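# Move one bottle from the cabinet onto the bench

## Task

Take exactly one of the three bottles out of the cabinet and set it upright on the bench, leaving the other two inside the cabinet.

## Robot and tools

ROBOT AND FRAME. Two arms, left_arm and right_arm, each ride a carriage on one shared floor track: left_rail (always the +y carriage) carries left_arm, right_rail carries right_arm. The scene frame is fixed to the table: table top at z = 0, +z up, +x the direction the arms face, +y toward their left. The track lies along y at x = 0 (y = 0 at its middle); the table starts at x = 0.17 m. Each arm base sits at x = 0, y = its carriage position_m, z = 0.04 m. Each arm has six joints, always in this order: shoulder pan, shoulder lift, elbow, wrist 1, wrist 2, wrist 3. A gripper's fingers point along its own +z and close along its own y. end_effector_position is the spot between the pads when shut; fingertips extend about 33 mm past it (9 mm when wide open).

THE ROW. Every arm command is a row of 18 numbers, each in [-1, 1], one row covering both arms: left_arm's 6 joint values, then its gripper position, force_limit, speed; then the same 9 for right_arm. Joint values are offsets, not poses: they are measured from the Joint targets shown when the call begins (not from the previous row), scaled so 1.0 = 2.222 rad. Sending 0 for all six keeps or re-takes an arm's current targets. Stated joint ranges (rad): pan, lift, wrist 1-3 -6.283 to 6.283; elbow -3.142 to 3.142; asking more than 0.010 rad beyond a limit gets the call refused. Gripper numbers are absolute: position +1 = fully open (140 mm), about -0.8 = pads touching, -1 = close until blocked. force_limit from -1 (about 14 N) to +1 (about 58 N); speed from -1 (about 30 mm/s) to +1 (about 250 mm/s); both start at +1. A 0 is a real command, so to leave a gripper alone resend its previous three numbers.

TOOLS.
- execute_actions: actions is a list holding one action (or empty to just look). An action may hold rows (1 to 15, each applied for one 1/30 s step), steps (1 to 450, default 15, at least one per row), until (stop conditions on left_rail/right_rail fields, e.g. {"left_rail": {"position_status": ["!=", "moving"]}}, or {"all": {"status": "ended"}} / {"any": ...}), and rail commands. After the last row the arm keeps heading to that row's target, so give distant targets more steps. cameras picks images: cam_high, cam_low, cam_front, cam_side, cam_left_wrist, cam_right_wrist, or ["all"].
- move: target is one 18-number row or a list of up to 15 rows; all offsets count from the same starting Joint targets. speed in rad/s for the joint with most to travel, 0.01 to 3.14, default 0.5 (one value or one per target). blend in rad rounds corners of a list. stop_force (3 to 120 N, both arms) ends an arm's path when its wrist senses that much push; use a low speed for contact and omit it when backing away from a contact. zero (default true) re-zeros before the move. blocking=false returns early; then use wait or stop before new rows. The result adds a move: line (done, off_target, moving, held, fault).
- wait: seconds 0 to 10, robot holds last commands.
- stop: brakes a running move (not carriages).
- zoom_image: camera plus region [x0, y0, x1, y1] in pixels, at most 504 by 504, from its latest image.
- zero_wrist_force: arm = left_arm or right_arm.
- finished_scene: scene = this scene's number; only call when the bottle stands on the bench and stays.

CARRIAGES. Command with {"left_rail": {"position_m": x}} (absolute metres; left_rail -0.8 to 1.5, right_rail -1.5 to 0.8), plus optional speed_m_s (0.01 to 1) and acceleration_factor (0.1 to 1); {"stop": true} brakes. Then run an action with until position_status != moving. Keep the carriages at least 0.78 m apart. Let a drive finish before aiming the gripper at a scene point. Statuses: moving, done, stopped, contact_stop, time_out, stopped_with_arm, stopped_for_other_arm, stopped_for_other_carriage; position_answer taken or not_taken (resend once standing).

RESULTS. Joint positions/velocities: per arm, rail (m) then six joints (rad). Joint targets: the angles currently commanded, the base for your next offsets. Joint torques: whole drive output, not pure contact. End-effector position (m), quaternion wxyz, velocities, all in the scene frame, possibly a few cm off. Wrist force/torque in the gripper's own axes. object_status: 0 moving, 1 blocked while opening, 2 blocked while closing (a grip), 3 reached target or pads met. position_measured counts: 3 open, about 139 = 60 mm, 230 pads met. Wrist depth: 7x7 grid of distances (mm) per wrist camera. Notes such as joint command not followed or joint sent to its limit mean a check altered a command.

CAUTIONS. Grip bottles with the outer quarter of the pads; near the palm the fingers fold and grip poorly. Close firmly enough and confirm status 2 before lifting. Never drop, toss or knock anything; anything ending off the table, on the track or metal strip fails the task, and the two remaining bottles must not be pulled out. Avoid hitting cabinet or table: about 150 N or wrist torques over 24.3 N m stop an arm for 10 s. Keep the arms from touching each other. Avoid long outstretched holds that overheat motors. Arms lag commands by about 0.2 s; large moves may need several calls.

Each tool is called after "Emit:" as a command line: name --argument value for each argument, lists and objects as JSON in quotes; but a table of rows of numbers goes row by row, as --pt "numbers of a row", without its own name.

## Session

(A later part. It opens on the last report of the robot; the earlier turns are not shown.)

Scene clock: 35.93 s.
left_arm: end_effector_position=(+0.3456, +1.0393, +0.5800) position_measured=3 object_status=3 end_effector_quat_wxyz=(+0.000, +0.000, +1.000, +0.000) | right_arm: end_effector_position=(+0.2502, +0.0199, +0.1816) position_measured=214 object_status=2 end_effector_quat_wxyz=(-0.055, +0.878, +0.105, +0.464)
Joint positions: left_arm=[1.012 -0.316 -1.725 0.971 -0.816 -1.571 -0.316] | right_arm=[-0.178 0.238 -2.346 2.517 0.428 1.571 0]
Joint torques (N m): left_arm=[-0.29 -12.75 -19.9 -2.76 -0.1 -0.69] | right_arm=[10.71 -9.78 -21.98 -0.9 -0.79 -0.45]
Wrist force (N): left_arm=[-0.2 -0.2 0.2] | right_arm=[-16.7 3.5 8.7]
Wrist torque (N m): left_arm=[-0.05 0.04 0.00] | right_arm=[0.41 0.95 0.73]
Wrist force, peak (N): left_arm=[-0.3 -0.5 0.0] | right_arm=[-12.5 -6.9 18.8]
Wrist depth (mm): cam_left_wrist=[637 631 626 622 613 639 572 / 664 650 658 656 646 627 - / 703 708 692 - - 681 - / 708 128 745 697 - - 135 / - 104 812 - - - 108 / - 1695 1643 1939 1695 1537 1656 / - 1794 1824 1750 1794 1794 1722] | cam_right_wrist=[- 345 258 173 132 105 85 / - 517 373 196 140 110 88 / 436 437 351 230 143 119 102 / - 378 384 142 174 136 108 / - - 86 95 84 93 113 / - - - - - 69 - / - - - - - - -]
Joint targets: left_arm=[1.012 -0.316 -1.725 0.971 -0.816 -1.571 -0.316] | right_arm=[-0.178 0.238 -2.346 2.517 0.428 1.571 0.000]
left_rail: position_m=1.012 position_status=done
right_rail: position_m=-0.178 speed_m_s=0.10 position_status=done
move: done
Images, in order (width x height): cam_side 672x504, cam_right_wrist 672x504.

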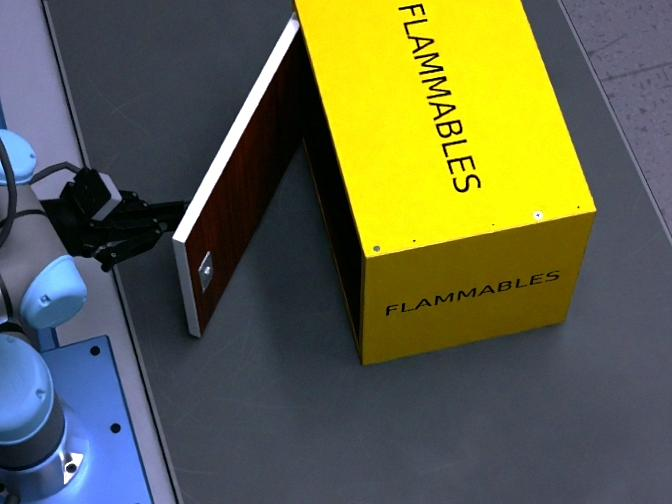

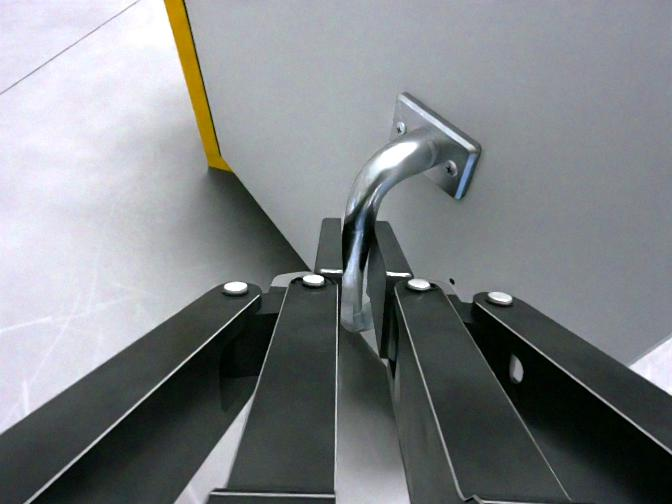

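Emit:
move --target '[0,0,0,0,0,0,1,1,1,0,0,0,0,0,0,-0.35,-1,-1]'

Emit:
move --pt "0 0 0 0 0 0 1 1 1 0 -0.0872 0.0158 0.0714 0 0 -0.35 -1 -1" --pt "0 0 0 0 0 0 1 1 1 -0.1073 -0.0176 -0.2464 0.2640 0 0 -0.35 -1 -1" --speed '[0.25,0.8]' --blend 0.02

Emit:
execute_actions --actions '[{"right_rail":{"position_m":-0.333,"speed_m_s":0.3,"acceleration_factor":0.4},"steps":90,"until":{"right_rail":{"position_status":["!=","moving"]}}}]'

Emit:
move --target '[0,0,0,0,0,0,1,1,1,0,0.1529,0.2072,-0.3601,0,0,-0.85,-1,-1]' --stop_force 20 --cameras '["cam_right_wrist","cam_side"]'

Scene clock: 37.40 s.
left_arm: end_effector_position=(+0.3456, +1.0393, +0.5800) position_measured=3 object_status=3 end_effector_quat_wxyz=(+0.000, +0.000, +1.000, +0.000) | right_arm: end_effector_position=(+0.2502, +0.0199, +0.1816) position_measured=173 object_status=0 end_effector_quat_wxyz=(-0.055, +0.878, +0.105, +0.464)
Joint positions: left_arm=[1.012 -0.316 -1.725 0.971 -0.816 -1.571 -0.316] | right_arm=[-0.178 0.238 -2.346 2.517 0.428 1.571 0]
Joint torques (N m): left_arm=[-0.64 -12 -19.89 -2.66 -0.07 -0.53] | right_arm=[3.35 13.36 -21.39 -1.27 -0.04 -0.67]
Wrist force (N): left_arm=[-0.2 -0.1 -0.2] | right_arm=[-1.9 0.0 -0.3]
Wrist torque (N m): left_arm=[-0.03 0.06 0.00] | right_arm=[0.18 0.44 -0.20]
Wrist force, peak (N): left_arm=[-0.3 -0.5 -0.3] | right_arm=[-16.8 3.7 8.6]
Wrist depth (mm): cam_left_wrist=[641 622 631 626 617 618 600 / 644 706 675 679 664 697 641 / 717 715 701 717 683 683 679 / 708 128 747 732 745 697 135 / - 104 - - - - 108 / - 1855 1583 1516 1643 828 1643 / - 1809 1824 1794 1764 1888 1736] | cam_right_wrist=[602 647 254 173 132 105 85 / 583 509 303 197 140 110 88 / - - 335 237 145 119 102 / - 378 - 166 159 136 107 / - 76 94 283 111 92 109 / - 73 - - - - 74 / - - - 265 - - -]
Joint targets: left_arm=[1.012 -0.316 -1.725 0.971 -0.816 -1.571 -0.316] | right_arm=[-0.178 0.238 -2.346 2.517 0.428 1.571 0.000]
left_rail: position_m=1.012 position_status=done
right_rail: position_m=-0.178 speed_m_s=0.10 position_status=done
move: done

Scene clock: 39.73 s.
left_arm: end_effector_position=(+0.3456, +1.0393, +0.5800) position_measured=3 object_status=3 end_effector_quat_wxyz=(+0.000, +0.000, +1.000, +0.000) | right_arm: end_effector_position=(+0.2506, -0.0448, +0.3947) position_measured=173 object_status=3 end_effector_quat_wxyz=(+0.000, +0.884, +0.000, +0.467)
Joint positions: left_arm=[1.012 -0.316 -1.725 0.971 -0.816 -1.571 -0.316] | right_arm=[-0.178 0 -2.385 1.97 1.014 1.571 0]
Joint torques (N m): left_arm=[-0.36 -12.75 -19.29 -2.77 -0.14 -0.56] | right_arm=[-8.86 24.44 -35.7 1.88 1.33 -0.37]
Wrist force (N): left_arm=[-0.1 -0.2 0.0] | right_arm=[-1.7 0.5 -0.3]
Wrist torque (N m): left_arm=[-0.05 0.02 -0.01] | right_arm=[0.25 0.41 -0.20]
Wrist force, peak (N): left_arm=[-0.3 -0.4 0.3] | right_arm=[-7.8 -4.0 -1.1]
Wrist depth (mm): cam_left_wrist=[635 624 601 624 622 620 611 / - 677 652 654 654 639 - / 713 - 699 685 - 725 662 / 747 125 - 758 730 - 699 / - 104 777 803 788 - 109 / - 1809 1695 841 1656 1583 1695 / - 1888 1824 1840 1764 1750 1750] | cam_right_wrist=[2834 479 430 - 477 3067 3245 / 396 365 373 378 380 2382 2382 / 764 551 722 725 444 759 - / - 459 112 605 161 - - / - 76 94 276 111 92 93 / - 73 - 274 - - 74 / - - - 419 - - -]
Joint targets: left_arm=[1.012 -0.316 -1.725 0.971 -0.816 -1.571 -0.316] | right_arm=[-0.178 0.000 -2.385 1.969 1.015 1.571 0.000]
left_rail: position_m=1.012 position_status=done
right_rail: position_m=-0.178 speed_m_s=0.10 position_status=done
move: done

Scene clock: 41.20 s.
left_arm: end_effector_position=(+0.3456, +1.0393, +0.5800) position_measured=3 object_status=3 end_effector_quat_wxyz=(+0.000, +0.000, +1.000, +0.000) | right_arm: end_effector_position=(+0.2506, -0.1998, +0.3948) position_measured=173 object_status=3 end_effector_quat_wxyz=(+0.000, +0.884, +0.000, +0.467)
Joint positions: left_arm=[1.012 -0.316 -1.725 0.971 -0.816 -1.571 -0.316] | right_arm=[-0.333 0 -2.385 1.969 1.015 1.571 0]
Joint torques (N m): left_arm=[-0.16 -12.82 -19.86 -2.7 -0.17 -0.78] | right_arm=[-7.44 22.84 -34.02 1.18 0.61 -0.64]
Wrist force (N): left_arm=[-0.2 -0.3 -0.1] | right_arm=[-1.8 0.5 -0.4]
Wrist torque (N m): left_arm=[-0.07 0.04 0.00] | right_arm=[0.26 0.41 -0.20]
Wrist force, peak (N): left_arm=[-0.1 -0.3 -0.4] | right_arm=[-1.8 1.0 -0.6]
Wrist depth (mm): cam_left_wrist=[633 635 622 629 622 598 611 / 673 694 658 652 - 606 666 / 713 668 681 694 - - - / 777 139 - 766 - - 114 / - 111 - - 786 - 108 / - 864 1764 1681 1631 1750 1695 / - 1840 1809 1809 1779 1779 1750] | cam_right_wrist=[470 457 460 2634 2985 3109 3153 / 368 368 373 409 2515 2332 2460 / 565 713 713 - - - - / 591 607 631 168 156 - - / - 76 94 - 111 92 594 / - 73 - - - - 74 / - - - - - - -]
Joint targets: left_arm=[1.012 -0.316 -1.725 0.971 -0.816 -1.571 -0.316] | right_arm=[-0.333 0.000 -2.385 1.969 1.015 1.571 0.000]
Tool commands: left_gripper/position=+1.0 left_gripper/force_limit=+1.0 left_gripper/speed=+1.0 right_gripper/position=-0.35 right_gripper/force_limit=-1.0 right_gripper/speed=-1.0
left_rail: position_m=1.012 position_status=done
right_rail: position_m=-0.333 speed_m_s=0.30 position_status=done

Scene clock: 44.10 s.
left_arm: end_effector_position=(+0.3456, +1.0393, +0.5800) position_measured=3 object_status=3 end_effector_quat_wxyz=(+0.000, +0.000, +1.000, +0.000) | right_arm: end_effector_position=(+0.3702, -0.1998, +0.1756) position_measured=230 object_status=3 end_effector_quat_wxyz=(+0.000, +0.884, +0.000, +0.467)
Joint positions: left_arm=[1.012 -0.316 -1.725 0.971 -0.816 -1.571 -0.316] | right_arm=[-0.333 0 -2.045 2.43 0.214 1.571 0]
Joint torques (N m): left_arm=[-0.53 -12.4 -19.84 -2.79 -0.11 -0.75] | right_arm=[-6.11 11.6 -9.61 -2.14 -1.2 -0.53]
Wrist force (N): left_arm=[-0.4 -0.1 -0.1] | right_arm=[-1.8 0.6 -0.7]
Wrist torque (N m): left_arm=[-0.03 0.09 0.00] | right_arm=[0.29 0.41 -0.21]
Wrist force, peak (N): left_arm=[-0.4 -0.3 0.4] | right_arm=[-2.8 0.4 0.0]
Wrist depth (mm): cam_left_wrist=[633 644 580 627 615 620 610 / - 650 652 681 - 644 639 / 710 735 703 688 706 679 692 / 745 128 - 737 720 - 135 / - 104 825 786 831 - 109 / - 861 841 1722 1583 1656 1656 / - 1840 1809 1809 1779 1794 1750] | cam_right_wrist=[453 440 154 256 2460 2515 2544 / 459 479 303 240 532 - 547 / 394 402 305 273 442 - 479 / 345 348 343 125 376 - - / - - 81 - 84 84 335 / - - - - - 75 - / - - - - - - -]
Joint targets: left_arm=[1.012 -0.316 -1.725 0.971 -0.816 -1.571 -0.316] | right_arm=[-0.333 0.000 -2.045 2.430 0.214 1.571 0.000]
left_rail: position_m=1.012 position_status=done
right_rail: position_m=-0.333 speed_m_s=0.30 position_status=done
move: done
Images, in order (width x height): cam_side 672x504, cam_right_wrist 672x504.

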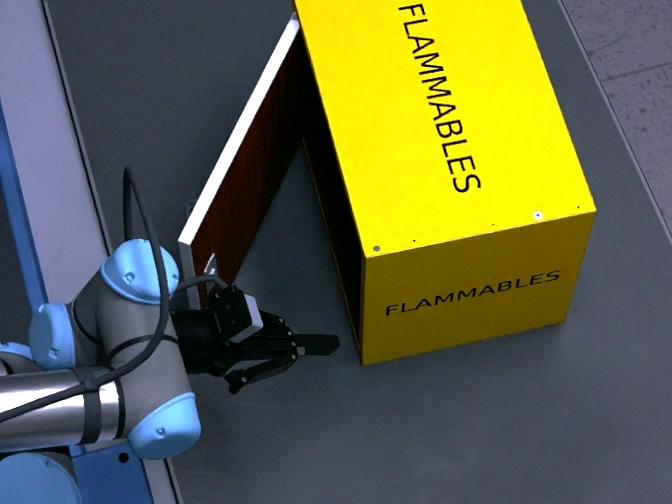

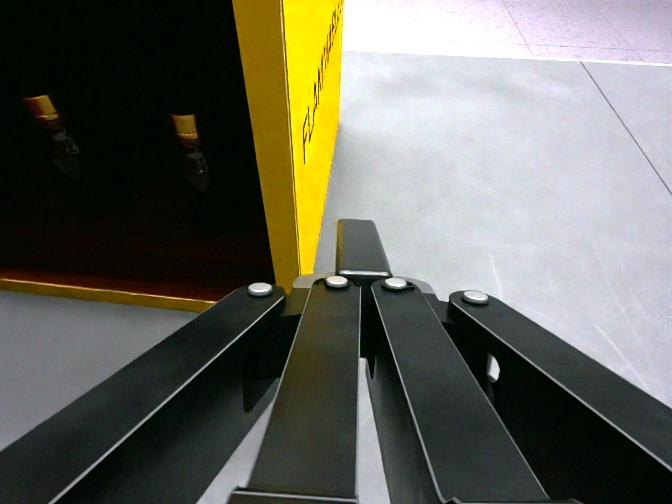

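Emit:
execute_actions --actions '[{"right_rail":{"position_m":-0.075,"speed_m_s":0.1,"acceleration_factor":0.3},"steps":150,"until":{"right_rail":{"position_status":["!=","moving"]}}}]' --cameras '["cam_right_wrist","cam_side"]'

Scene clock: 47.37 s.
left_arm: end_effector_position=(+0.3456, +1.0393, +0.5800) position_measured=3 object_status=3 end_effector_quat_wxyz=(+0.000, +0.000, +1.000, +0.000) | right_arm: end_effector_position=(+0.3702, +0.0582, +0.1756) position_measured=230 object_status=3 end_effector_quat_wxyz=(+0.000, +0.884, +0.000, +0.467)
Joint positions: left_arm=[1.012 -0.316 -1.725 0.971 -0.816 -1.571 -0.316] | right_arm=[-0.075 0 -2.045 2.43 0.214 1.571 0]
Joint torques (N m): left_arm=[-0.44 -12.65 -19.6 -2.72 -0.24 -0.77] | right_arm=[-1.9 0.08 -19.29 -0.05 -1.7 -0.38]
Wrist force (N): left_arm=[-0.1 -0.1 0.0] | right_arm=[-1.3 4.0 -0.6]
Wrist torque (N m): left_arm=[-0.02 0.02 0.00] | right_arm=[0.73 0.34 -0.25]
Wrist force, peak (N): left_arm=[-0.4 -0.2 0.2] | right_arm=[-3.3 6.6 -2.3]
Wrist depth (mm): cam_left_wrist=[637 639 624 642 605 618 610 / 620 664 639 666 627 650 590 / 732 701 699 690 679 688 692 / 737 128 737 755 - - 135 / - 104 - - - - 108 / - 1643 2070 1905 1736 1631 - / - 1840 1840 1794 1779 1750 1764] | cam_right_wrist=[216 286 433 437 428 418 340 / 183 292 454 477 468 459 330 / 164 304 379 412 411 310 320 / 149 240 351 125 355 351 312 / 141 178 81 - 87 99 321 / - - - - - 75 - / - - - - - - -]
Joint targets: left_arm=[1.012 -0.316 -1.725 0.971 -0.816 -1.571 -0.316] | right_arm=[-0.075 0.000 -2.045 2.430 0.214 1.571 0.000]
Tool commands: left_gripper/position=+1.0 left_gripper/force_limit=+1.0 left_gripper/speed=+1.0 right_gripper/position=-0.85 right_gripper/force_limit=-1.0 right_gripper/speed=-1.0
left_rail: position_m=1.012 position_status=done
right_rail: position_m=-0.075 speed_m_s=0.10 position_status=done
Images, in order (width x height): cam_side 672x504, cam_right_wrist 672x504.

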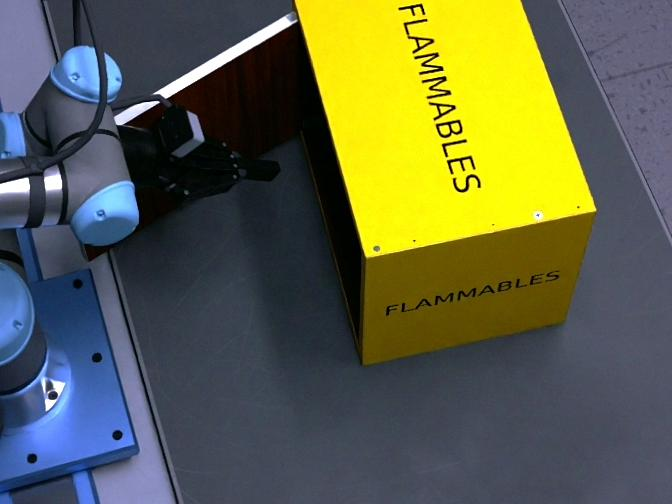

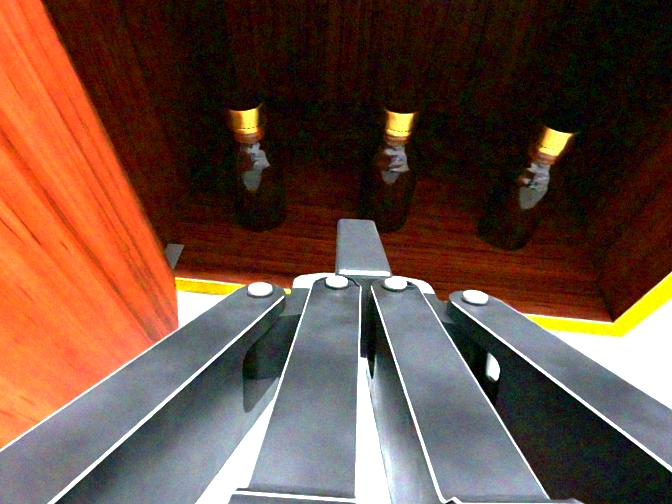

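Emit:
execute_actions --actions '[{"right_rail":{"position_m":-0.0985},"steps":60,"until":{"right_rail":{"position_status":["!=","moving"]}}}]'

Emit:
move --target '[0,0,0,0,0,0,1,1,1,0,0.1160,0.0062,-0.1221,0,0,0.05,-1,-1]' --stop_force 10 --speed 0.25 --cameras '["cam_right_wrist"]'

Scene clock: 48.33 s.
left_arm: end_effector_position=(+0.3456, +1.0393, +0.5800) position_measured=3 object_status=3 end_effector_quat_wxyz=(+0.000, +0.000, +1.000, +0.000) | right_arm: end_effector_position=(+0.3702, +0.0347, +0.1756) position_measured=230 object_status=3 end_effector_quat_wxyz=(+0.000, +0.884, +0.000, +0.467)
Joint positions: left_arm=[1.012 -0.316 -1.725 0.971 -0.816 -1.571 -0.316] | right_arm=[-0.098 0 -2.045 2.43 0.214 1.571 0]
Joint torques (N m): left_arm=[-0.03 -11.96 -18.78 -2.77 -0.08 -1] | right_arm=[-1.62 -3.23 -21.29 -1.85 -1.56 -0.68]
Wrist force (N): left_arm=[-0.2 0.0 0.0] | right_arm=[-1.8 0.5 -0.7]
Wrist torque (N m): left_arm=[0.01 0.05 0.00] | right_arm=[0.27 0.42 -0.21]
Wrist force, peak (N): left_arm=[-0.3 -0.4 0.0] | right_arm=[-1.9 4.2 -0.6]
Wrist depth (mm): cam_left_wrist=[631 633 633 629 618 611 606 / 666 662 660 658 650 648 668 / 725 - - 720 685 658 664 / 745 129 - 715 740 720 119 / - 104 - 815 780 - 109 / - 1794 1708 1474 1681 1583 1643 / - 1840 1779 1824 1794 1736 1779] | cam_right_wrist=[247 324 444 434 426 409 299 / 246 335 474 473 475 436 292 / 215 347 348 396 415 359 286 / 196 338 351 125 355 350 276 / 180 238 81 - 87 321 321 / - - - - - 75 - / - - - - - - -]
Joint targets: left_arm=[1.012 -0.316 -1.725 0.971 -0.816 -1.571 -0.316] | right_arm=[-0.098 0.000 -2.045 2.430 0.214 1.571 0.000]
Tool commands: left_gripper/position=+1.0 left_gripper/force_limit=+1.0 left_gripper/speed=+1.0 right_gripper/position=-0.85 right_gripper/force_limit=-1.0 right_gripper/speed=-1.0
left_rail: position_m=1.012 position_status=done
right_rail: position_m=-0.098 speed_m_s=0.10 position_status=done

Scene clock: 50.87 s.
left_arm: end_effector_position=(+0.3456, +1.0393, +0.5800) position_measured=3 object_status=3 end_effector_quat_wxyz=(+0.000, +0.000, +1.000, +0.000) | right_arm: end_effector_position=(+0.4201, +0.0347, +0.1205) position_measured=123 object_status=0 end_effector_quat_wxyz=(+0.000, +0.884, +0.000, +0.467)
Joint positions: left_arm=[1.012 -0.316 -1.725 0.971 -0.816 -1.571 -0.316] | right_arm=[-0.099 0 -1.787 2.443 -0.057 1.571 0]
Joint torques (N m): left_arm=[-0.87 -11.62 -19.93 -2.67 -0.05 -1] | right_arm=[1.92 4.15 -7.52 -2.29 -0.89 -0.43]
Wrist force (N): left_arm=[0.0 -0.2 0.1] | right_arm=[-1.6 0.5 -0.4]
Wrist torque (N m): left_arm=[-0.05 0.00 0.00] | right_arm=[0.26 0.41 -0.22]
Wrist force, peak (N): left_arm=[-0.5 -0.4 -0.1] | right_arm=[-1.8 0.4 -1.3]
Wrist depth (mm): cam_left_wrist=[637 633 627 635 629 606 610 / - - 662 658 660 633 635 / - 694 699 692 715 683 675 / - 128 753 725 771 713 703 / - 104 783 791 - 797 108 / - 1695 1888 1722 1794 1750 1681 / - 1855 2030 1794 1779 1736 1750] | cam_right_wrist=[242 304 398 381 374 369 306 / 248 292 389 378 397 398 267 / 248 302 325 319 330 245 278 / 261 278 154 281 276 280 274 / - 85 140 260 248 107 91 / - 65 239 234 230 - 90 / - - 213 219 220 - -]
Joint targets: left_arm=[1.012 -0.316 -1.725 0.971 -0.816 -1.571 -0.316] | right_arm=[-0.098 0.000 -1.787 2.443 -0.057 1.571 0.000]
left_rail: position_m=1.012 position_status=done
right_rail: position_m=-0.099 position_m_goal=-0.098 speed_m_s=0.10 position_status=done
move: done
Images, in order (width x height): cam_right_wrist 672x504.

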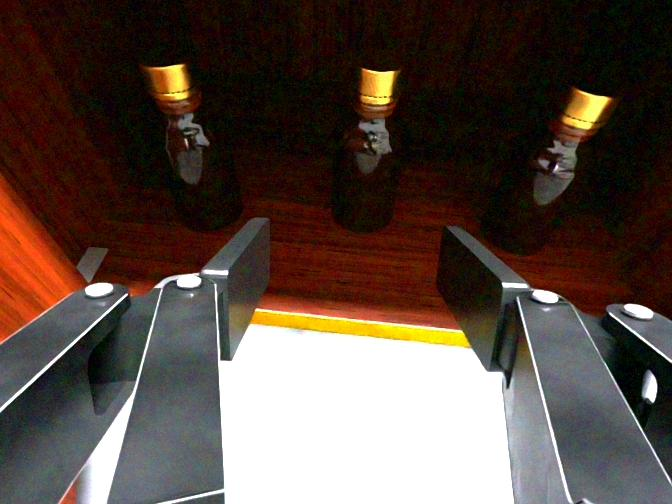

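Emit:
execute_actions --actions '[{"right_rail":{"position_m":-0.104},"steps":60,"until":{"right_rail":{"position_status":["!=","moving"]}}}]'

Emit:
move --target '[0,0,0,0,0,0,1,1,1,0,0.1529,-0.0527,-0.1002,0,0,0.05,-1,-1]' --stop_force 8 --speed 0.15 --cameras '["cam_right_wrist"]'

Scene clock: 51.53 s.
left_arm: end_effector_position=(+0.3456, +1.0393, +0.5800) position_measured=3 object_status=3 end_effector_quat_wxyz=(+0.000, +0.000, +1.000, +0.000) | right_arm: end_effector_position=(+0.4201, +0.0292, +0.1205) position_measured=123 object_status=3 end_effector_quat_wxyz=(+0.000, +0.884, +0.000, +0.467)
Joint positions: left_arm=[1.012 -0.316 -1.725 0.971 -0.816 -1.571 -0.316] | right_arm=[-0.104 0 -1.787 2.443 -0.057 1.571 0]
Joint torques (N m): left_arm=[0.15 -13.03 -20.26 -2.67 -0.08 -0.86] | right_arm=[2.49 3.77 -8.38 -1.95 -0.75 -0.62]
Wrist force (N): left_arm=[0.0 -0.4 -0.2] | right_arm=[-1.8 0.4 -0.3]
Wrist torque (N m): left_arm=[-0.08 0.01 0.00] | right_arm=[0.24 0.44 -0.21]
Wrist force, peak (N): left_arm=[-0.2 -0.5 -0.1] | right_arm=[-2.0 0.6 -0.4]
Wrist depth (mm): cam_left_wrist=[641 627 613 627 627 606 611 / 670 664 - - - 658 620 / 713 681 - 692 715 683 742 / 755 125 - 740 - 715 690 / - 104 831 - - 788 109 / - 1643 1631 1681 1606 1656 1656 / - 1809 1809 1794 1794 1695 1560] | cam_right_wrist=[250 307 398 377 377 369 297 / 248 285 388 362 396 385 262 / 254 296 314 309 331 237 279 / 259 277 154 281 275 279 273 / - 85 252 256 254 107 91 / - 65 237 238 - - 90 / - - 214 217 220 - -]
Joint targets: left_arm=[1.012 -0.316 -1.725 0.971 -0.816 -1.571 -0.316] | right_arm=[-0.104 0.000 -1.787 2.443 -0.057 1.571 0.000]
Tool commands: left_gripper/position=+1.0 left_gripper/force_limit=+1.0 left_gripper/speed=+1.0 right_gripper/position=+0.05 right_gripper/force_limit=-1.0 right_gripper/speed=-1.0
left_rail: position_m=1.012 position_status=done
right_rail: position_m=-0.104 speed_m_s=0.10 position_status=done

Scene clock: 54.90 s.
left_arm: end_effector_position=(+0.3456, +1.0393, +0.5800) position_measured=3 object_status=3 end_effector_quat_wxyz=(+0.000, +0.000, +1.000, +0.000) | right_arm: end_effector_position=(+0.5032, +0.0292, +0.0644) position_measured=123 object_status=3 end_effector_quat_wxyz=(+0.000, +0.884, +0.000, +0.467)
Joint positions: left_arm=[1.012 -0.316 -1.725 0.971 -0.816 -1.571 -0.316] | right_arm=[-0.104 0 -1.448 2.326 -0.279 1.571 0]
Joint torques (N m): left_arm=[0.63 -12.71 -19.48 -2.7 -0.14 -0.92] | right_arm=[5.76 -8.44 -29.14 -2.04 -0.25 -0.63]
Wrist force (N): left_arm=[-0.3 -0.1 0.0] | right_arm=[-1.6 0.3 -0.5]
Wrist torque (N m): left_arm=[-0.02 0.06 0.00] | right_arm=[0.23 0.38 -0.22]
Wrist force, peak (N): left_arm=[-0.3 -0.4 0.1] | right_arm=[-2.0 0.5 -0.8]
Wrist depth (mm): cam_left_wrist=[635 615 629 598 620 613 611 / - 648 - 620 646 646 631 / - 690 - 725 685 745 715 / - 124 681 735 769 720 120 / - 104 821 788 740 763 109 / - 1779 1643 1779 1695 1722 - / - 1872 1824 1779 1824 1736 1736] | cam_right_wrist=[244 303 313 119 280 292 278 / 133 275 288 134 275 299 291 / 140 159 242 - 238 249 144 / 199 178 161 197 162 202 156 / - 85 174 184 181 107 92 / - 65 163 164 165 - 90 / - - 163 160 159 - -]
Joint targets: left_arm=[1.012 -0.316 -1.725 0.971 -0.816 -1.571 -0.316] | right_arm=[-0.104 0.000 -1.447 2.326 -0.279 1.571 0.000]
left_rail: position_m=1.012 position_status=done
right_rail: position_m=-0.104 speed_m_s=0.10 position_status=done
move: done
Images, in order (width x height): cam_right_wrist 672x504.

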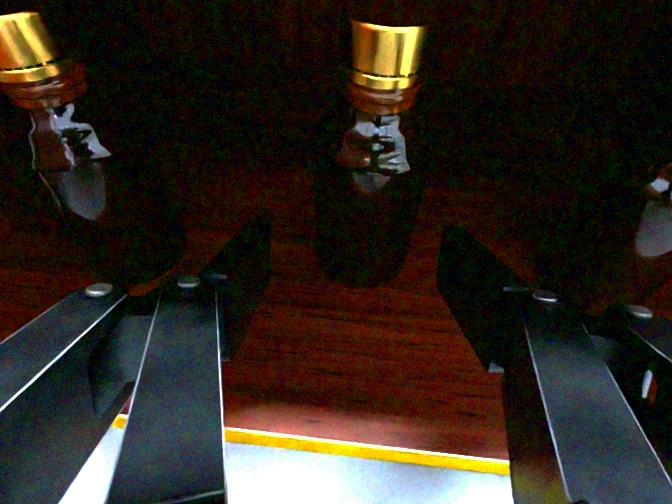

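Emit:
move --target '[0,0,0,0,0,0,1,1,1,0,0.0197,-0.0193,-0.0004,0,0,0.05,-1,-1]' --stop_force 8 --speed 0.08

Emit:
move --target '[0,0,0,0,0,0,1,1,1,0,0,0,0,0,0,-1,-0.3,-1]'

Emit:
wait --seconds 0.6 --cameras '["cam_right_wrist"]'

Scene clock: 56.67 s.
left_arm: end_effector_position=(+0.3456, +1.0393, +0.5800) position_measured=3 object_status=3 end_effector_quat_wxyz=(+0.000, +0.000, +1.000, +0.000) | right_arm: end_effector_position=(+0.5213, +0.0292, +0.0615) position_measured=123 object_status=3 end_effector_quat_wxyz=(+0.000, +0.884, +0.000, +0.467)
Joint positions: left_arm=[1.012 -0.316 -1.725 0.971 -0.816 -1.571 -0.316] | right_arm=[-0.104 0 -1.404 2.283 -0.28 1.571 0]
Joint torques (N m): left_arm=[-0.14 -12.29 -20.13 -2.83 -0.09 -0.88] | right_arm=[6.79 -9.94 -28.67 -1.87 0.24 -0.64]
Wrist force (N): left_arm=[-0.2 -0.3 0.2] | right_arm=[-1.6 0.3 -0.6]
Wrist torque (N m): left_arm=[-0.07 0.04 0.00] | right_arm=[0.22 0.37 -0.23]
Wrist force, peak (N): left_arm=[-0.3 -0.3 -0.1] | right_arm=[-1.8 0.2 -0.9]
Wrist depth (mm): cam_left_wrist=[633 631 626 622 617 615 618 / 699 679 656 - 652 646 646 / - 706 706 699 - 683 690 / - 128 761 - - - 127 / - 111 783 - - - 108 / - 861 1750 1681 1736 871 1643 / - 1824 1809 1750 1779 1736 1736] | cam_right_wrist=[240 293 294 104 264 277 266 / 236 279 283 110 280 293 284 / 129 221 237 - 243 244 247 / 144 161 162 - 159 210 141 / - 85 171 177 178 108 91 / - 65 160 161 162 - 90 / - - 147 145 146 - -]
Joint targets: left_arm=[1.012 -0.316 -1.725 0.971 -0.816 -1.571 -0.316] | right_arm=[-0.104 0.000 -1.404 2.283 -0.280 1.571 0.000]
left_rail: position_m=1.012 position_status=done
right_rail: position_m=-0.104 speed_m_s=0.10 position_status=done
move: done

Scene clock: 57.73 s.
left_arm: end_effector_position=(+0.3456, +1.0393, +0.5800) position_measured=3 object_status=3 end_effector_quat_wxyz=(+0.000, +0.000, +1.000, +0.000) | right_arm: end_effector_position=(+0.5213, +0.0292, +0.0615) position_measured=162 object_status=0 end_effector_quat_wxyz=(+0.000, +0.884, +0.000, +0.467)
Joint positions: left_arm=[1.012 -0.316 -1.725 0.971 -0.816 -1.571 -0.316] | right_arm=[-0.104 0 -1.404 2.283 -0.28 1.571 0]
Joint torques (N m): left_arm=[-0.32 -12.15 -19.59 -2.81 -0.05 -0.9] | right_arm=[7.45 -12.11 -27.07 -0.78 -0.65 -0.58]
Wrist force (N): left_arm=[0.0 -0.1 -0.1] | right_arm=[1.1 2.4 -4.6]
Wrist torque (N m): left_arm=[-0.02 0.01 0.00] | right_arm=[0.23 0.30 -0.18]
Wrist force, peak (N): left_arm=[0.0 -0.4 0.1] | right_arm=[1.1 2.4 -4.6]
Wrist depth (mm): cam_left_wrist=[627 631 626 626 646 572 600 / - - - - - 658 631 / 715 - - 694 720 - 692 / 755 128 725 730 730 730 135 / - 111 737 803 761 - 109 / - 103 1888 1631 1681 1764 1681 / - 1824 1809 1779 1736 1794 1764] | cam_right_wrist=[240 293 295 103 271 276 266 / 237 279 283 109 280 293 284 / 129 221 237 127 244 245 247 / - 170 203 152 166 210 141 / - 79 94 177 149 92 144 / - 73 - 161 165 - 74 / - - - 145 - - -]
Joint targets: left_arm=[1.012 -0.316 -1.725 0.971 -0.816 -1.571 -0.316] | right_arm=[-0.104 0.000 -1.404 2.283 -0.280 1.571 0.000]
left_rail: position_m=1.012 position_status=done
right_rail: position_m=-0.104 speed_m_s=0.10 position_status=done
move: done

Scene clock: 58.33 s.
left_arm: end_effector_position=(+0.3456, +1.0393, +0.5800) position_measured=3 object_status=3 end_effector_quat_wxyz=(+0.000, +0.000, +1.000, +0.000) | right_arm: end_effector_position=(+0.5213, +0.0292, +0.0615) position_measured=162 object_status=2 end_effector_quat_wxyz=(+0.000, +0.884, +0.000, +0.467)
Joint positions: left_arm=[1.012 -0.316 -1.725 0.971 -0.816 -1.571 -0.316] | right_arm=[-0.104 0 -1.404 2.283 -0.28 1.571 0]
Joint torques (N m): left_arm=[-0.24 -11.83 -19.77 -2.77 -0.08 -0.9] | right_arm=[8.84 -11.44 -24.94 0.59 -1.02 -0.49]
Wrist force (N): left_arm=[-0.2 -0.1 0.1] | right_arm=[0.9 2.3 -4.3]
Wrist torque (N m): left_arm=[-0.03 0.04 0.00] | right_arm=[0.21 0.32 -0.18]
Wrist force, peak (N): left_arm=[-0.3 -0.3 0.2] | right_arm=[0.9 2.4 -4.5]
Wrist depth (mm): cam_left_wrist=[642 633 635 627 615 606 611 / 670 681 654 664 - 639 624 / 740 708 722 - 685 688 675 / 732 139 725 725 732 727 133 / - 104 777 777 758 - 108 / - 1736 1681 834 1560 - 1722 / - 1855 1407 1779 1888 1750 1779] | cam_right_wrist=[240 292 294 103 273 276 266 / 237 279 284 107 280 293 284 / 129 221 237 126 234 244 247 / 144 170 204 - 203 210 141 / - 79 94 177 149 92 144 / - 73 - 161 165 - 74 / - - - 145 - - -]
Joint targets: left_arm=[1.012 -0.316 -1.725 0.971 -0.816 -1.571 -0.316] | right_arm=[-0.104 0.000 -1.404 2.283 -0.280 1.571 0.000]
Tool commands: left_gripper/position=+1.0 left_gripper/force_limit=+1.0 left_gripper/speed=+1.0 right_gripper/position=-1.0 right_gripper/force_limit=-0.3 right_gripper/speed=-1.0
left_rail: position_m=1.012 position_status=done
right_rail: position_m=-0.104 speed_m_s=0.10 position_status=done
wait: 0.60 s
Images, in order (width x height): cam_right_wrist 672x504.

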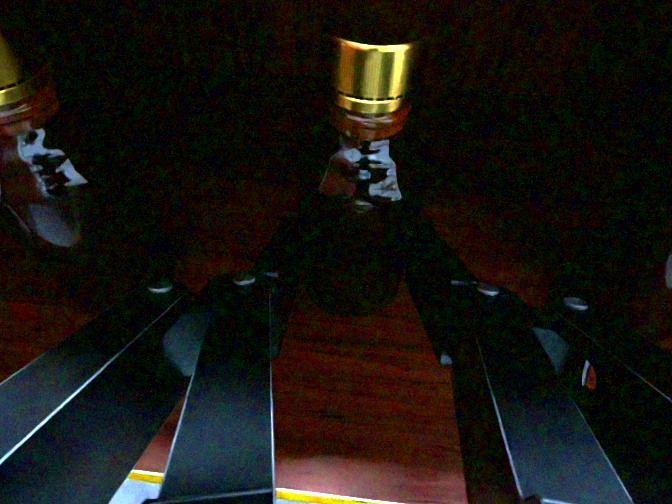

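Emit:
move --pt "0 0 0 0 0 0 1 1 1 0 -0.0499 -0.0060 0.0564 0 0 -1 -0.3 -1" --pt "0 0 0 0 0 0 1 1 1 0 -0.2482 0.1322 0.1164 0 0 -1 -0.3 -1" --speed '[0.1,0.2]' --blend 0.02 --cameras '["cam_right_wrist","cam_side"]'

Emit:
execute_actions --actions '[{"right_rail":{"position_m":-0.45,"speed_m_s":0.25},"steps":150,"until":{"right_rail":{"position_status":["!=","moving"]}}}]'

Emit:
move --target '[0,0,0,0,0,0,1,1,1,0,0.1794,-0.0685,-0.1109,0,0,-1,-0.3,-1]' --speed 0.3 --cameras '["cam_right_wrist"]'

Emit:
move --target '[0,0,0,0,0,0,1,1,1,0,0.0566,0.0185,-0.0751,0,0,-1,-0.3,-1]' --speed 0.04 --stop_force 4 --cameras '["cam_right_wrist","cam_side"]'

Scene clock: 62.60 s.
left_arm: end_effector_position=(+0.3456, +1.0393, +0.5800) position_measured=3 object_status=3 end_effector_quat_wxyz=(+0.000, +0.000, +1.000, +0.000) | right_arm: end_effector_position=(+0.3599, +0.0292, +0.1100) position_measured=162 object_status=2 end_effector_quat_wxyz=(+0.000, +0.885, +0.000, +0.466)
Joint positions: left_arm=[1.012 -0.316 -1.725 0.971 -0.816 -1.571 -0.316] | right_arm=[-0.104 0 -1.955 2.577 -0.022 1.571 0]
Joint torques (N m): left_arm=[-1.09 -12.99 -19.24 -2.73 0 -0.88] | right_arm=[8.53 -18.02 -10.45 1.14 -1.6 -0.62]
Wrist force (N): left_arm=[0.0 -0.3 0.0] | right_arm=[-4.5 0.6 0.9]
Wrist torque (N m): left_arm=[-0.07 -0.01 -0.01] | right_arm=[0.29 0.44 -0.22]
Wrist force, peak (N): left_arm=[0.0 -0.5 0.2] | right_arm=[-5.3 0.3 0.5]
Wrist depth (mm): cam_left_wrist=[637 635 633 600 618 615 606 / 673 673 662 660 654 - 622 / 690 706 699 692 694 675 688 / - 139 727 745 732 713 135 / - 104 - 800 763 758 108 / - 1695 1695 1560 1809 1643 1643 / - 1840 1824 1779 1764 1764 1722] | cam_right_wrist=[250 313 434 103 422 250 289 / 265 324 312 110 376 352 281 / 207 303 307 126 318 310 273 / 201 292 282 152 166 281 277 / - 79 94 250 112 93 87 / - 73 - 228 - - 74 / - - - 204 - - -]
Joint targets: left_arm=[1.012 -0.316 -1.725 0.971 -0.816 -1.571 -0.316] | right_arm=[-0.104 0.000 -1.955 2.577 -0.022 1.571 0.000]
left_rail: position_m=1.012 position_status=done
right_rail: position_m=-0.104 speed_m_s=0.10 position_status=done
move: done
Images, in order (width x height): cam_side 672x504, cam_right_wrist 672x504.

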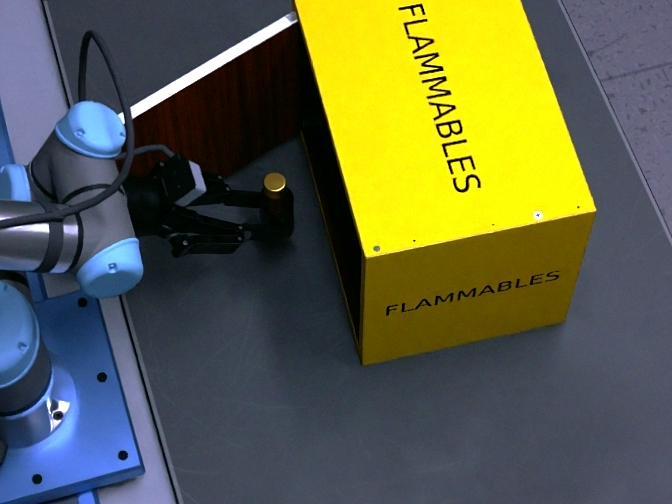

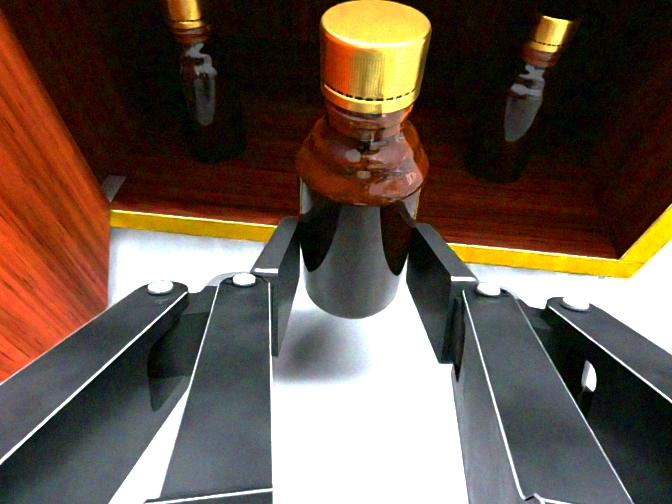

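Scene clock: 65.00 s.
left_arm: end_effector_position=(+0.3456, +1.0393, +0.5800) position_measured=3 object_status=3 end_effector_quat_wxyz=(+0.000, +0.000, +1.000, +0.000) | right_arm: end_effector_position=(+0.3598, -0.3168, +0.1099) position_measured=162 object_status=2 end_effector_quat_wxyz=(+0.000, +0.885, +0.000, +0.466)
Joint positions: left_arm=[1.012 -0.316 -1.725 0.971 -0.816 -1.571 -0.316] | right_arm=[-0.45 0 -1.955 2.577 -0.022 1.571 0]
Joint torques (N m): left_arm=[-0.23 -12.4 -19.69 -2.72 -0.19 -0.85] | right_arm=[8.11 -13.79 -10.7 0.64 0.86 -0.66]
Wrist force (N): left_arm=[-0.2 -0.3 0.0] | right_arm=[-4.6 0.7 0.7]
Wrist torque (N m): left_arm=[-0.07 0.04 0.00] | right_arm=[0.31 0.47 -0.22]
Wrist force, peak (N): left_arm=[-0.4 -0.3 0.3] | right_arm=[-4.7 1.0 1.0]
Wrist depth (mm): cam_left_wrist=[642 635 626 603 620 622 622 / 670 639 633 648 644 656 631 / - - - 690 - - 679 / 791 139 658 727 725 717 121 / - 111 - - - - 108 / - 857 2011 1888 1643 1618 1695 / - 1824 1824 1794 1779 1794 1764] | cam_right_wrist=[206 271 426 103 - 508 538 / 206 282 - 109 411 426 415 / 284 306 326 - - 328 - / 276 279 280 157 295 297 - / - 79 94 249 126 93 262 / - 73 - 232 - - 74 / - - - 211 - - -]
Joint targets: left_arm=[1.012 -0.316 -1.725 0.971 -0.816 -1.571 -0.316] | right_arm=[-0.450 0.000 -1.955 2.577 -0.022 1.571 0.000]
Tool commands: left_gripper/position=+1.0 left_gripper/force_limit=+1.0 left_gripper/speed=+1.0 right_gripper/position=-1.0 right_gripper/force_limit=-0.3 right_gripper/speed=-1.0
left_rail: position_m=1.012 position_status=done
right_rail: position_m=-0.450 speed_m_s=0.25 position_status=done

Scene clock: 66.93 s.
left_arm: end_effector_position=(+0.3456, +1.0393, +0.5800) position_measured=3 object_status=3 end_effector_quat_wxyz=(+0.000, +0.000, +1.000, +0.000) | right_arm: end_effector_position=(+0.4598, -0.3168, +0.0701) position_measured=162 object_status=2 end_effector_quat_wxyz=(+0.000, +0.885, +0.000, +0.466)
Joint positions: left_arm=[1.012 -0.316 -1.725 0.971 -0.816 -1.571 -0.316] | right_arm=[-0.45 0 -1.557 2.425 -0.268 1.571 0]
Joint torques (N m): left_arm=[-0.41 -12.2 -19.33 -2.74 0.08 -0.85] | right_arm=[7.8 -6.12 -30.29 -2.76 0.64 -0.5]
Wrist force (N): left_arm=[-0.2 -0.1 0.2] | right_arm=[-4.4 0.1 1.1]
Wrist torque (N m): left_arm=[-0.03 0.04 0.00] | right_arm=[0.20 0.43 -0.23]
Wrist force, peak (N): left_arm=[-0.1 -0.5 0.1] | right_arm=[-5.2 0.5 0.6]
Wrist depth (mm): cam_left_wrist=[635 615 620 656 622 600 606 / - - 664 - - - 641 / - - 697 720 701 694 675 / 735 124 713 725 732 708 701 / - 104 834 809 788 - 109 / - 1722 851 1695 1643 1560 1681 / - 1809 1824 1779 1764 1764 1750] | cam_right_wrist=[195 239 - 103 104 - - / 202 253 - 106 328 355 - / 200 259 - - 277 - 288 / 205 236 114 - 166 244 247 / - 79 94 209 149 93 210 / - 73 - 188 189 - 74 / - - - 169 - - -]
Joint targets: left_arm=[1.012 -0.316 -1.725 0.971 -0.816 -1.571 -0.316] | right_arm=[-0.450 0.000 -1.557 2.425 -0.268 1.571 0.000]
left_rail: position_m=1.012 position_status=done
right_rail: position_m=-0.450 speed_m_s=0.25 position_status=done
move: done
Images, in order (width x height): cam_right_wrist 672x504.

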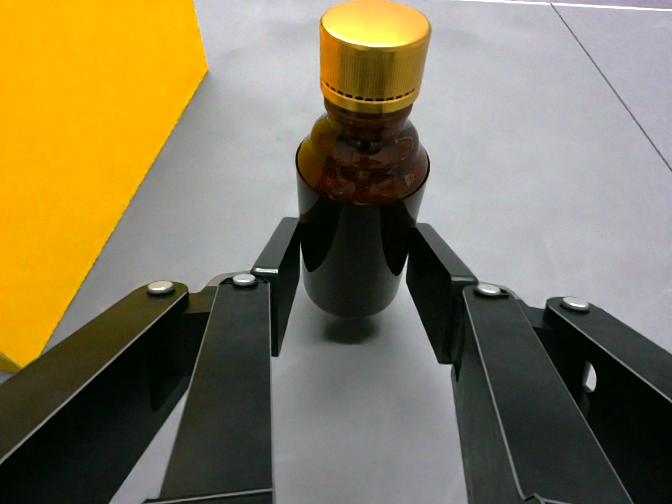

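Scene clock: 70.90 s.
left_arm: end_effector_position=(+0.3456, +1.0393, +0.5800) position_measured=3 object_status=3 end_effector_quat_wxyz=(+0.000, +0.000, +1.000, +0.000) | right_arm: end_effector_position=(+0.4606, -0.3168, +0.0436) position_measured=162 object_status=2 end_effector_quat_wxyz=(+0.000, +0.885, +0.000, +0.466)
Joint positions: left_arm=[1.012 -0.316 -1.725 0.971 -0.816 -1.571 -0.316] | right_arm=[-0.45 0 -1.478 2.451 -0.372 1.571 0]
Joint torques (N m): left_arm=[-0.13 -13.51 -19.79 -2.75 -0.15 -0.86] | right_arm=[8.97 -31.15 -26.71 0.52 0.96 -0.75]
Wrist force (N): left_arm=[-0.1 -0.2 0.3] | right_arm=[-1.3 -0.4 -0.5]
Wrist torque (N m): left_arm=[-0.04 0.03 0.00] | right_arm=[0.25 0.38 -0.16]
Wrist force, peak (N): left_arm=[-0.4 -0.3 0.2] | right_arm=[6.6 0.4 -6.1]
Wrist depth (mm): cam_left_wrist=[633 620 624 624 620 631 596 / - 648 656 654 639 - 603 / 708 710 - 683 679 717 688 / - 128 758 648 - - 135 / - 104 780 - - - 108 / - 104 1736 - 1695 1668 825 / - 1824 1840 1809 1779 1840 1722] | cam_right_wrist=[195 258 335 103 345 - 371 / 196 269 281 109 280 303 297 / 200 235 238 129 243 239 254 / 201 202 157 146 202 210 206 / - 79 94 176 149 93 189 / - 73 - 161 162 - 74 / - - - 143 - - -]
Joint targets: left_arm=[1.012 -0.316 -1.725 0.971 -0.816 -1.571 -0.316] | right_arm=[-0.450 0.000 -1.478 2.451 -0.372 1.571 0.000]
left_rail: position_m=1.012 position_status=done
right_rail: position_m=-0.450 speed_m_s=0.25 position_status=done
move: contact (right_arm); right_arm: the wrist 1 is farthest, 0.063 rad from its target
Images, in order (width x height): cam_side 672x504, cam_right_wrist 672x504.

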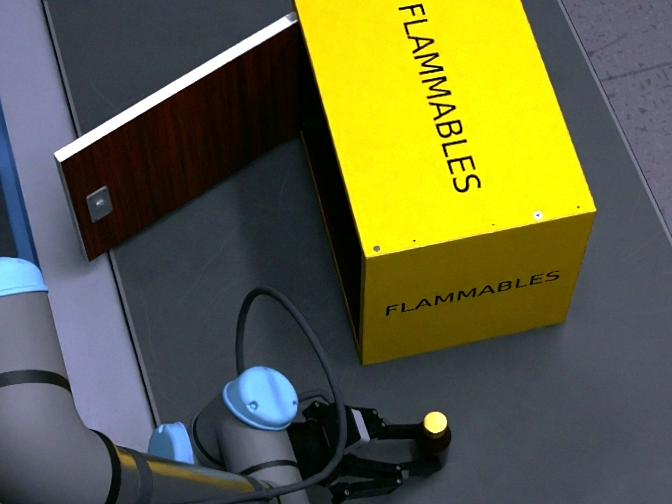

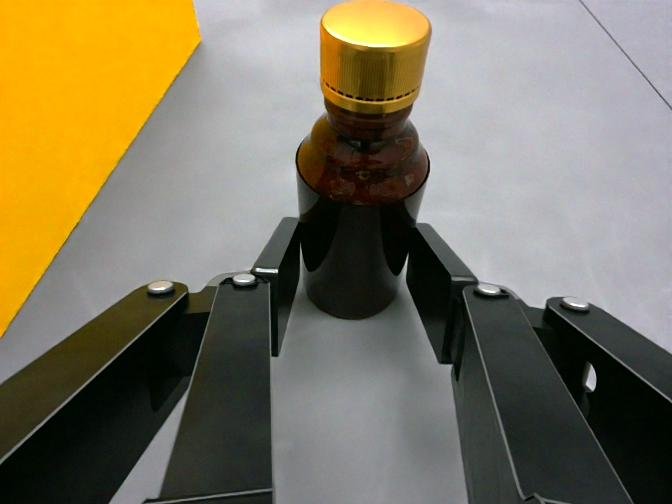

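Emit:
move --target '[0,0,0,0,0,0,1,1,1,0,0,0,0,0,0,0,-1,-1]'

Emit:
move --target '[0,0,0,0,0,0,1,1,1,0,-0.1722,0.0476,0.1239,0,0,0,-1,-1]' --speed 0.2 --cameras '["cam_right_wrist"]'

Emit:
move --target '[0,0,0,0,0,0,1,1,1,0,0.1007,-0.5358,0.8720,0,0,-0.85,-1,-1]' --speed 0.8

Emit:
execute_actions --actions '[{"right_rail":{"position_m":-0.22,"speed_m_s":0.3},"steps":90,"until":{"right_rail":{"position_status":["!=","moving"]}}}]'

Emit:
move --target '[0,0,0,0,0,0,1,1,1,0.3605,0.3064,-0.3266,0.0203,0,0,-0.85,-1,-1]' --speed 0.6 --cameras '["cam_right_wrist","cam_front"]'

Scene clock: 72.13 s.
left_arm: end_effector_position=(+0.3456, +1.0393, +0.5800) position_measured=3 object_status=3 end_effector_quat_wxyz=(+0.000, +0.000, +1.000, +0.000) | right_arm: end_effector_position=(+0.4607, -0.3168, +0.0436) position_measured=129 object_status=0 end_effector_quat_wxyz=(+0.000, +0.885, +0.000, +0.466)
Joint positions: left_arm=[1.012 -0.316 -1.725 0.971 -0.816 -1.571 -0.316] | right_arm=[-0.45 0 -1.478 2.451 -0.372 1.571 0]
Joint torques (N m): left_arm=[-0.02 -12.39 -19.76 -2.75 -0.1 -0.85] | right_arm=[6.94 -30.53 -26.15 -1.97 0.84 -0.64]
Wrist force (N): left_arm=[-0.2 -0.3 0.0] | right_arm=[-1.5 0.3 -0.5]
Wrist torque (N m): left_arm=[-0.06 0.04 0.00] | right_arm=[0.23 0.37 -0.23]
Wrist force, peak (N): left_arm=[0.0 -0.5 -0.3] | right_arm=[-1.9 0.2 0.1]
Wrist depth (mm): cam_left_wrist=[639 620 627 635 615 611 606 / 688 660 670 601 635 650 637 / 690 688 681 722 613 - 683 / - 124 735 730 - - 135 / - 104 - - 740 - 109 / - 1794 - 1495 1560 1656 1656 / - 1824 1794 1794 1809 1736 1750] | cam_right_wrist=[195 256 337 104 382 406 430 / 201 261 283 107 280 - 295 / 200 225 230 126 244 243 240 / 196 202 153 152 174 210 205 / - 90 132 176 174 109 91 / - 66 160 165 162 - 90 / - - 144 145 146 - -]
Joint targets: left_arm=[1.012 -0.316 -1.725 0.971 -0.816 -1.571 -0.316] | right_arm=[-0.450 0.000 -1.478 2.451 -0.372 1.571 0.000]
left_rail: position_m=1.012 position_status=done
right_rail: position_m=-0.450 speed_m_s=0.25 position_status=done
move: done

Scene clock: 74.60 s.
left_arm: end_effector_position=(+0.3456, +1.0393, +0.5800) position_measured=3 object_status=3 end_effector_quat_wxyz=(+0.000, +0.000, +1.000, +0.000) | right_arm: end_effector_position=(+0.3805, -0.3168, +0.1007) position_measured=129 object_status=3 end_effector_quat_wxyz=(+0.000, +0.884, +0.000, +0.467)
Joint positions: left_arm=[1.012 -0.316 -1.725 0.971 -0.816 -1.571 -0.316] | right_arm=[-0.45 0 -1.86 2.556 -0.097 1.571 0]
Joint torques (N m): left_arm=[-1.15 -13.31 -19.18 -2.73 -0.03 -0.85] | right_arm=[6.77 -16.89 -7.14 1.99 0.81 -0.63]
Wrist force (N): left_arm=[-0.1 -0.4 0.0] | right_arm=[-1.8 0.6 -0.6]
Wrist torque (N m): left_arm=[-0.09 0.02 0.00] | right_arm=[0.28 0.43 -0.23]
Wrist force, peak (N): left_arm=[-0.5 -0.3 -0.2] | right_arm=[-1.9 0.3 -1.0]
Wrist depth (mm): cam_left_wrist=[642 641 629 629 613 615 606 / - 652 631 - 658 646 646 / - - - 708 681 679 627 / 745 123 740 713 - - 114 / - 111 803 - 783 771 108 / - 857 1722 1809 831 1681 1656 / - 1840 1764 1809 1809 1764 1750] | cam_right_wrist=[- 284 388 504 - - 488 / 202 277 369 202 - - 402 / 217 270 - - - - 334 / 258 261 129 266 173 281 287 / - 90 111 - 134 109 90 / - 66 217 219 220 - 90 / - - 196 197 198 - -]
Joint targets: left_arm=[1.012 -0.316 -1.725 0.971 -0.816 -1.571 -0.316] | right_arm=[-0.450 0.000 -1.861 2.556 -0.097 1.571 0.000]
left_rail: position_m=1.012 position_status=done
right_rail: position_m=-0.450 speed_m_s=0.25 position_status=done
move: done
Images, in order (width x height): cam_right_wrist 672x504.

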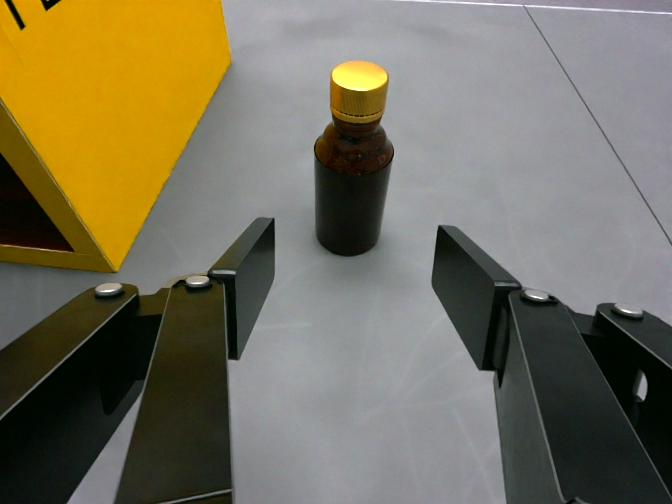

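Scene clock: 77.83 s.
left_arm: end_effector_position=(+0.3456, +1.0393, +0.5800) position_measured=3 object_status=3 end_effector_quat_wxyz=(+0.000, +0.000, +1.000, +0.000) | right_arm: end_effector_position=(+0.2505, -0.3168, +0.4203) position_measured=230 object_status=3 end_effector_quat_wxyz=(+0.000, +1.000, +0.000, +0.001)
Joint positions: left_arm=[1.012 -0.316 -1.725 0.971 -0.816 -1.571 -0.316] | right_arm=[-0.45 0 -1.637 1.366 1.84 1.571 0]
Joint torques (N m): left_arm=[0.43 -12.82 -19.76 -2.78 -0.09 -0.86] | right_arm=[7.23 -3.61 -32.24 4.9 0.71 -0.51]
Wrist force (N): left_arm=[-0.1 -0.2 0.1] | right_arm=[-0.6 1.8 -0.2]
Wrist torque (N m): left_arm=[-0.05 0.01 0.00] | right_arm=[0.37 0.17 0.00]
Wrist force, peak (N): left_arm=[-0.3 -0.3 -0.2] | right_arm=[-2.8 0.3 -0.6]
Wrist depth (mm): cam_left_wrist=[631 637 639 615 620 613 611 / 668 662 658 664 652 - 633 / 683 735 - - 668 713 648 / - 129 703 735 - 720 120 / - 104 - 841 - - 108 / - 1695 1371 1708 831 1872 1656 / - 1888 1840 1794 - 1736 1695] | cam_right_wrist=[- - 494 513 511 - 492 / - 536 - 539 - - 519 / - - 528 550 - 564 539 / 617 608 603 124 605 595 603 / 627 - 81 - 84 564 618 / - - - - - 75 - / - - - - - - -]
Joint targets: left_arm=[1.012 -0.316 -1.725 0.971 -0.816 -1.571 -0.316] | right_arm=[-0.450 0.000 -1.637 1.366 1.841 1.571 0.000]
left_rail: position_m=1.012 position_status=done
right_rail: position_m=-0.450 speed_m_s=0.25 position_status=done
move: done

Scene clock: 79.77 s.
left_arm: end_effector_position=(+0.3456, +1.0393, +0.5800) position_measured=3 object_status=3 end_effector_quat_wxyz=(+0.000, +0.000, +1.000, +0.000) | right_arm: end_effector_position=(+0.2505, -0.0868, +0.4204) position_measured=230 object_status=3 end_effector_quat_wxyz=(+0.000, +1.000, +0.000, +0.001)
Joint positions: left_arm=[1.012 -0.316 -1.725 0.971 -0.816 -1.571 -0.316] | right_arm=[-0.22 0 -1.637 1.366 1.841 1.571 0]
Joint torques (N m): left_arm=[-0.88 -12.25 -19.51 -2.93 -0.04 -0.94] | right_arm=[7.28 -4.67 -31.4 4.78 0.5 -0.48]
Wrist force (N): left_arm=[-0.2 0.0 0.0] | right_arm=[-0.8 1.8 -0.2]
Wrist torque (N m): left_arm=[0.00 0.03 0.00] | right_arm=[0.38 0.20 0.00]
Wrist force, peak (N): left_arm=[0.1 -0.3 0.4] | right_arm=[-0.9 2.6 -0.3]
Wrist depth (mm): cam_left_wrist=[641 633 613 637 639 618 610 / 668 637 631 662 722 637 646 / 745 710 660 - 688 648 668 / 753 128 - 735 730 717 120 / - 104 - 715 771 - 108 / - 104 1668 1809 788 1668 1668 / - 1939 1794 1824 1764 1764 1722] | cam_right_wrist=[- - - 523 521 - - / 294 450 - 532 - - - / 297 398 560 556 - 563 581 / 308 354 600 115 576 597 605 / 618 - 81 - 87 99 620 / - - - - - 75 - / - - - - - - -]
Joint targets: left_arm=[1.012 -0.316 -1.725 0.971 -0.816 -1.571 -0.316] | right_arm=[-0.220 0.000 -1.637 1.366 1.841 1.571 0.000]
Tool commands: left_gripper/position=+1.0 left_gripper/force_limit=+1.0 left_gripper/speed=+1.0 right_gripper/position=-0.85 right_gripper/force_limit=-1.0 right_gripper/speed=-1.0
left_rail: position_m=1.012 position_status=done
right_rail: position_m=-0.220 speed_m_s=0.30 position_status=done

Scene clock: 81.83 s.
left_arm: end_effector_position=(+0.3456, +1.0393, +0.5800) position_measured=3 object_status=3 end_effector_quat_wxyz=(+0.000, +0.000, +1.000, +0.000) | right_arm: end_effector_position=(+0.2653, +0.2449, +0.3605) position_measured=230 object_status=3 end_effector_quat_wxyz=(+0.000, +0.921, +0.390, +0.001) end_effector_velocity=(-0.001, +0.000, -0.001) end_effector_angular_velocity=(-0.001, +0.001, +0.002)
Joint positions: left_arm=[1.012 -0.316 -1.725 0.971 -0.816 -1.571 -0.316] | right_arm=[-0.22 0.801 -0.957 0.64 1.886 1.571 0]
Joint velocities: left_arm=[within noise] | right_arm=[-0.001 0.002 0.003 -0.001 0 0 0]
Joint torques (N m): left_arm=[-0.3 -12.41 -19.64 -2.79 -0.04 -0.91] | right_arm=[9.5 -36.03 -32.01 5.19 0.51 -0.7]
Wrist force (N): left_arm=[-0.2 -0.2 0.0] | right_arm=[-0.3 1.4 -0.4]
Wrist torque (N m): left_arm=[-0.05 0.03 0.00] | right_arm=[0.29 0.08 0.01]
Wrist force, peak (N): left_arm=[-0.4 -0.2 0.2] | right_arm=[-1.8 2.8 -0.2]
Wrist depth (mm): cam_left_wrist=[639 635 626 627 620 611 606 / - 662 652 - 679 650 - / - 690 708 664 688 675 683 / - 125 747 - 747 722 135 / - 104 794 - 794 - 108 / - 868 1794 1656 1516 1681 1656 / - 1824 1809 1840 1750 1824 1750] | cam_right_wrist=[465 456 446 - - 436 252 / 477 489 457 - 496 333 221 / 492 504 515 - 420 281 225 / 532 521 537 115 353 250 498 / 1426 - 81 - 87 91 - / - - - - - 75 - / - - - - - - -]
Joint targets: left_arm=[1.012 -0.316 -1.725 0.971 -0.816 -1.571 -0.316] | right_arm=[-0.220 0.801 -0.956 0.640 1.886 1.571 0.000]
left_rail: position_m=1.012 position_status=done
right_rail: position_m=-0.220 speed_m_s=0.30 position_status=done
move: done
Images, in order (width x height): cam_front 672x504, cam_right_wrist 672x504.

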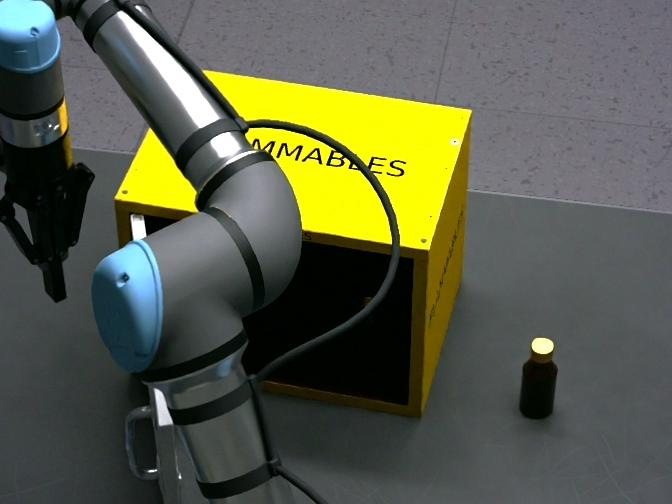

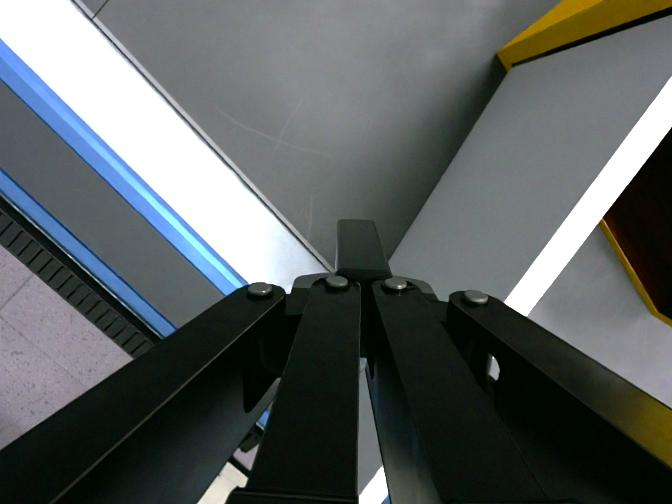

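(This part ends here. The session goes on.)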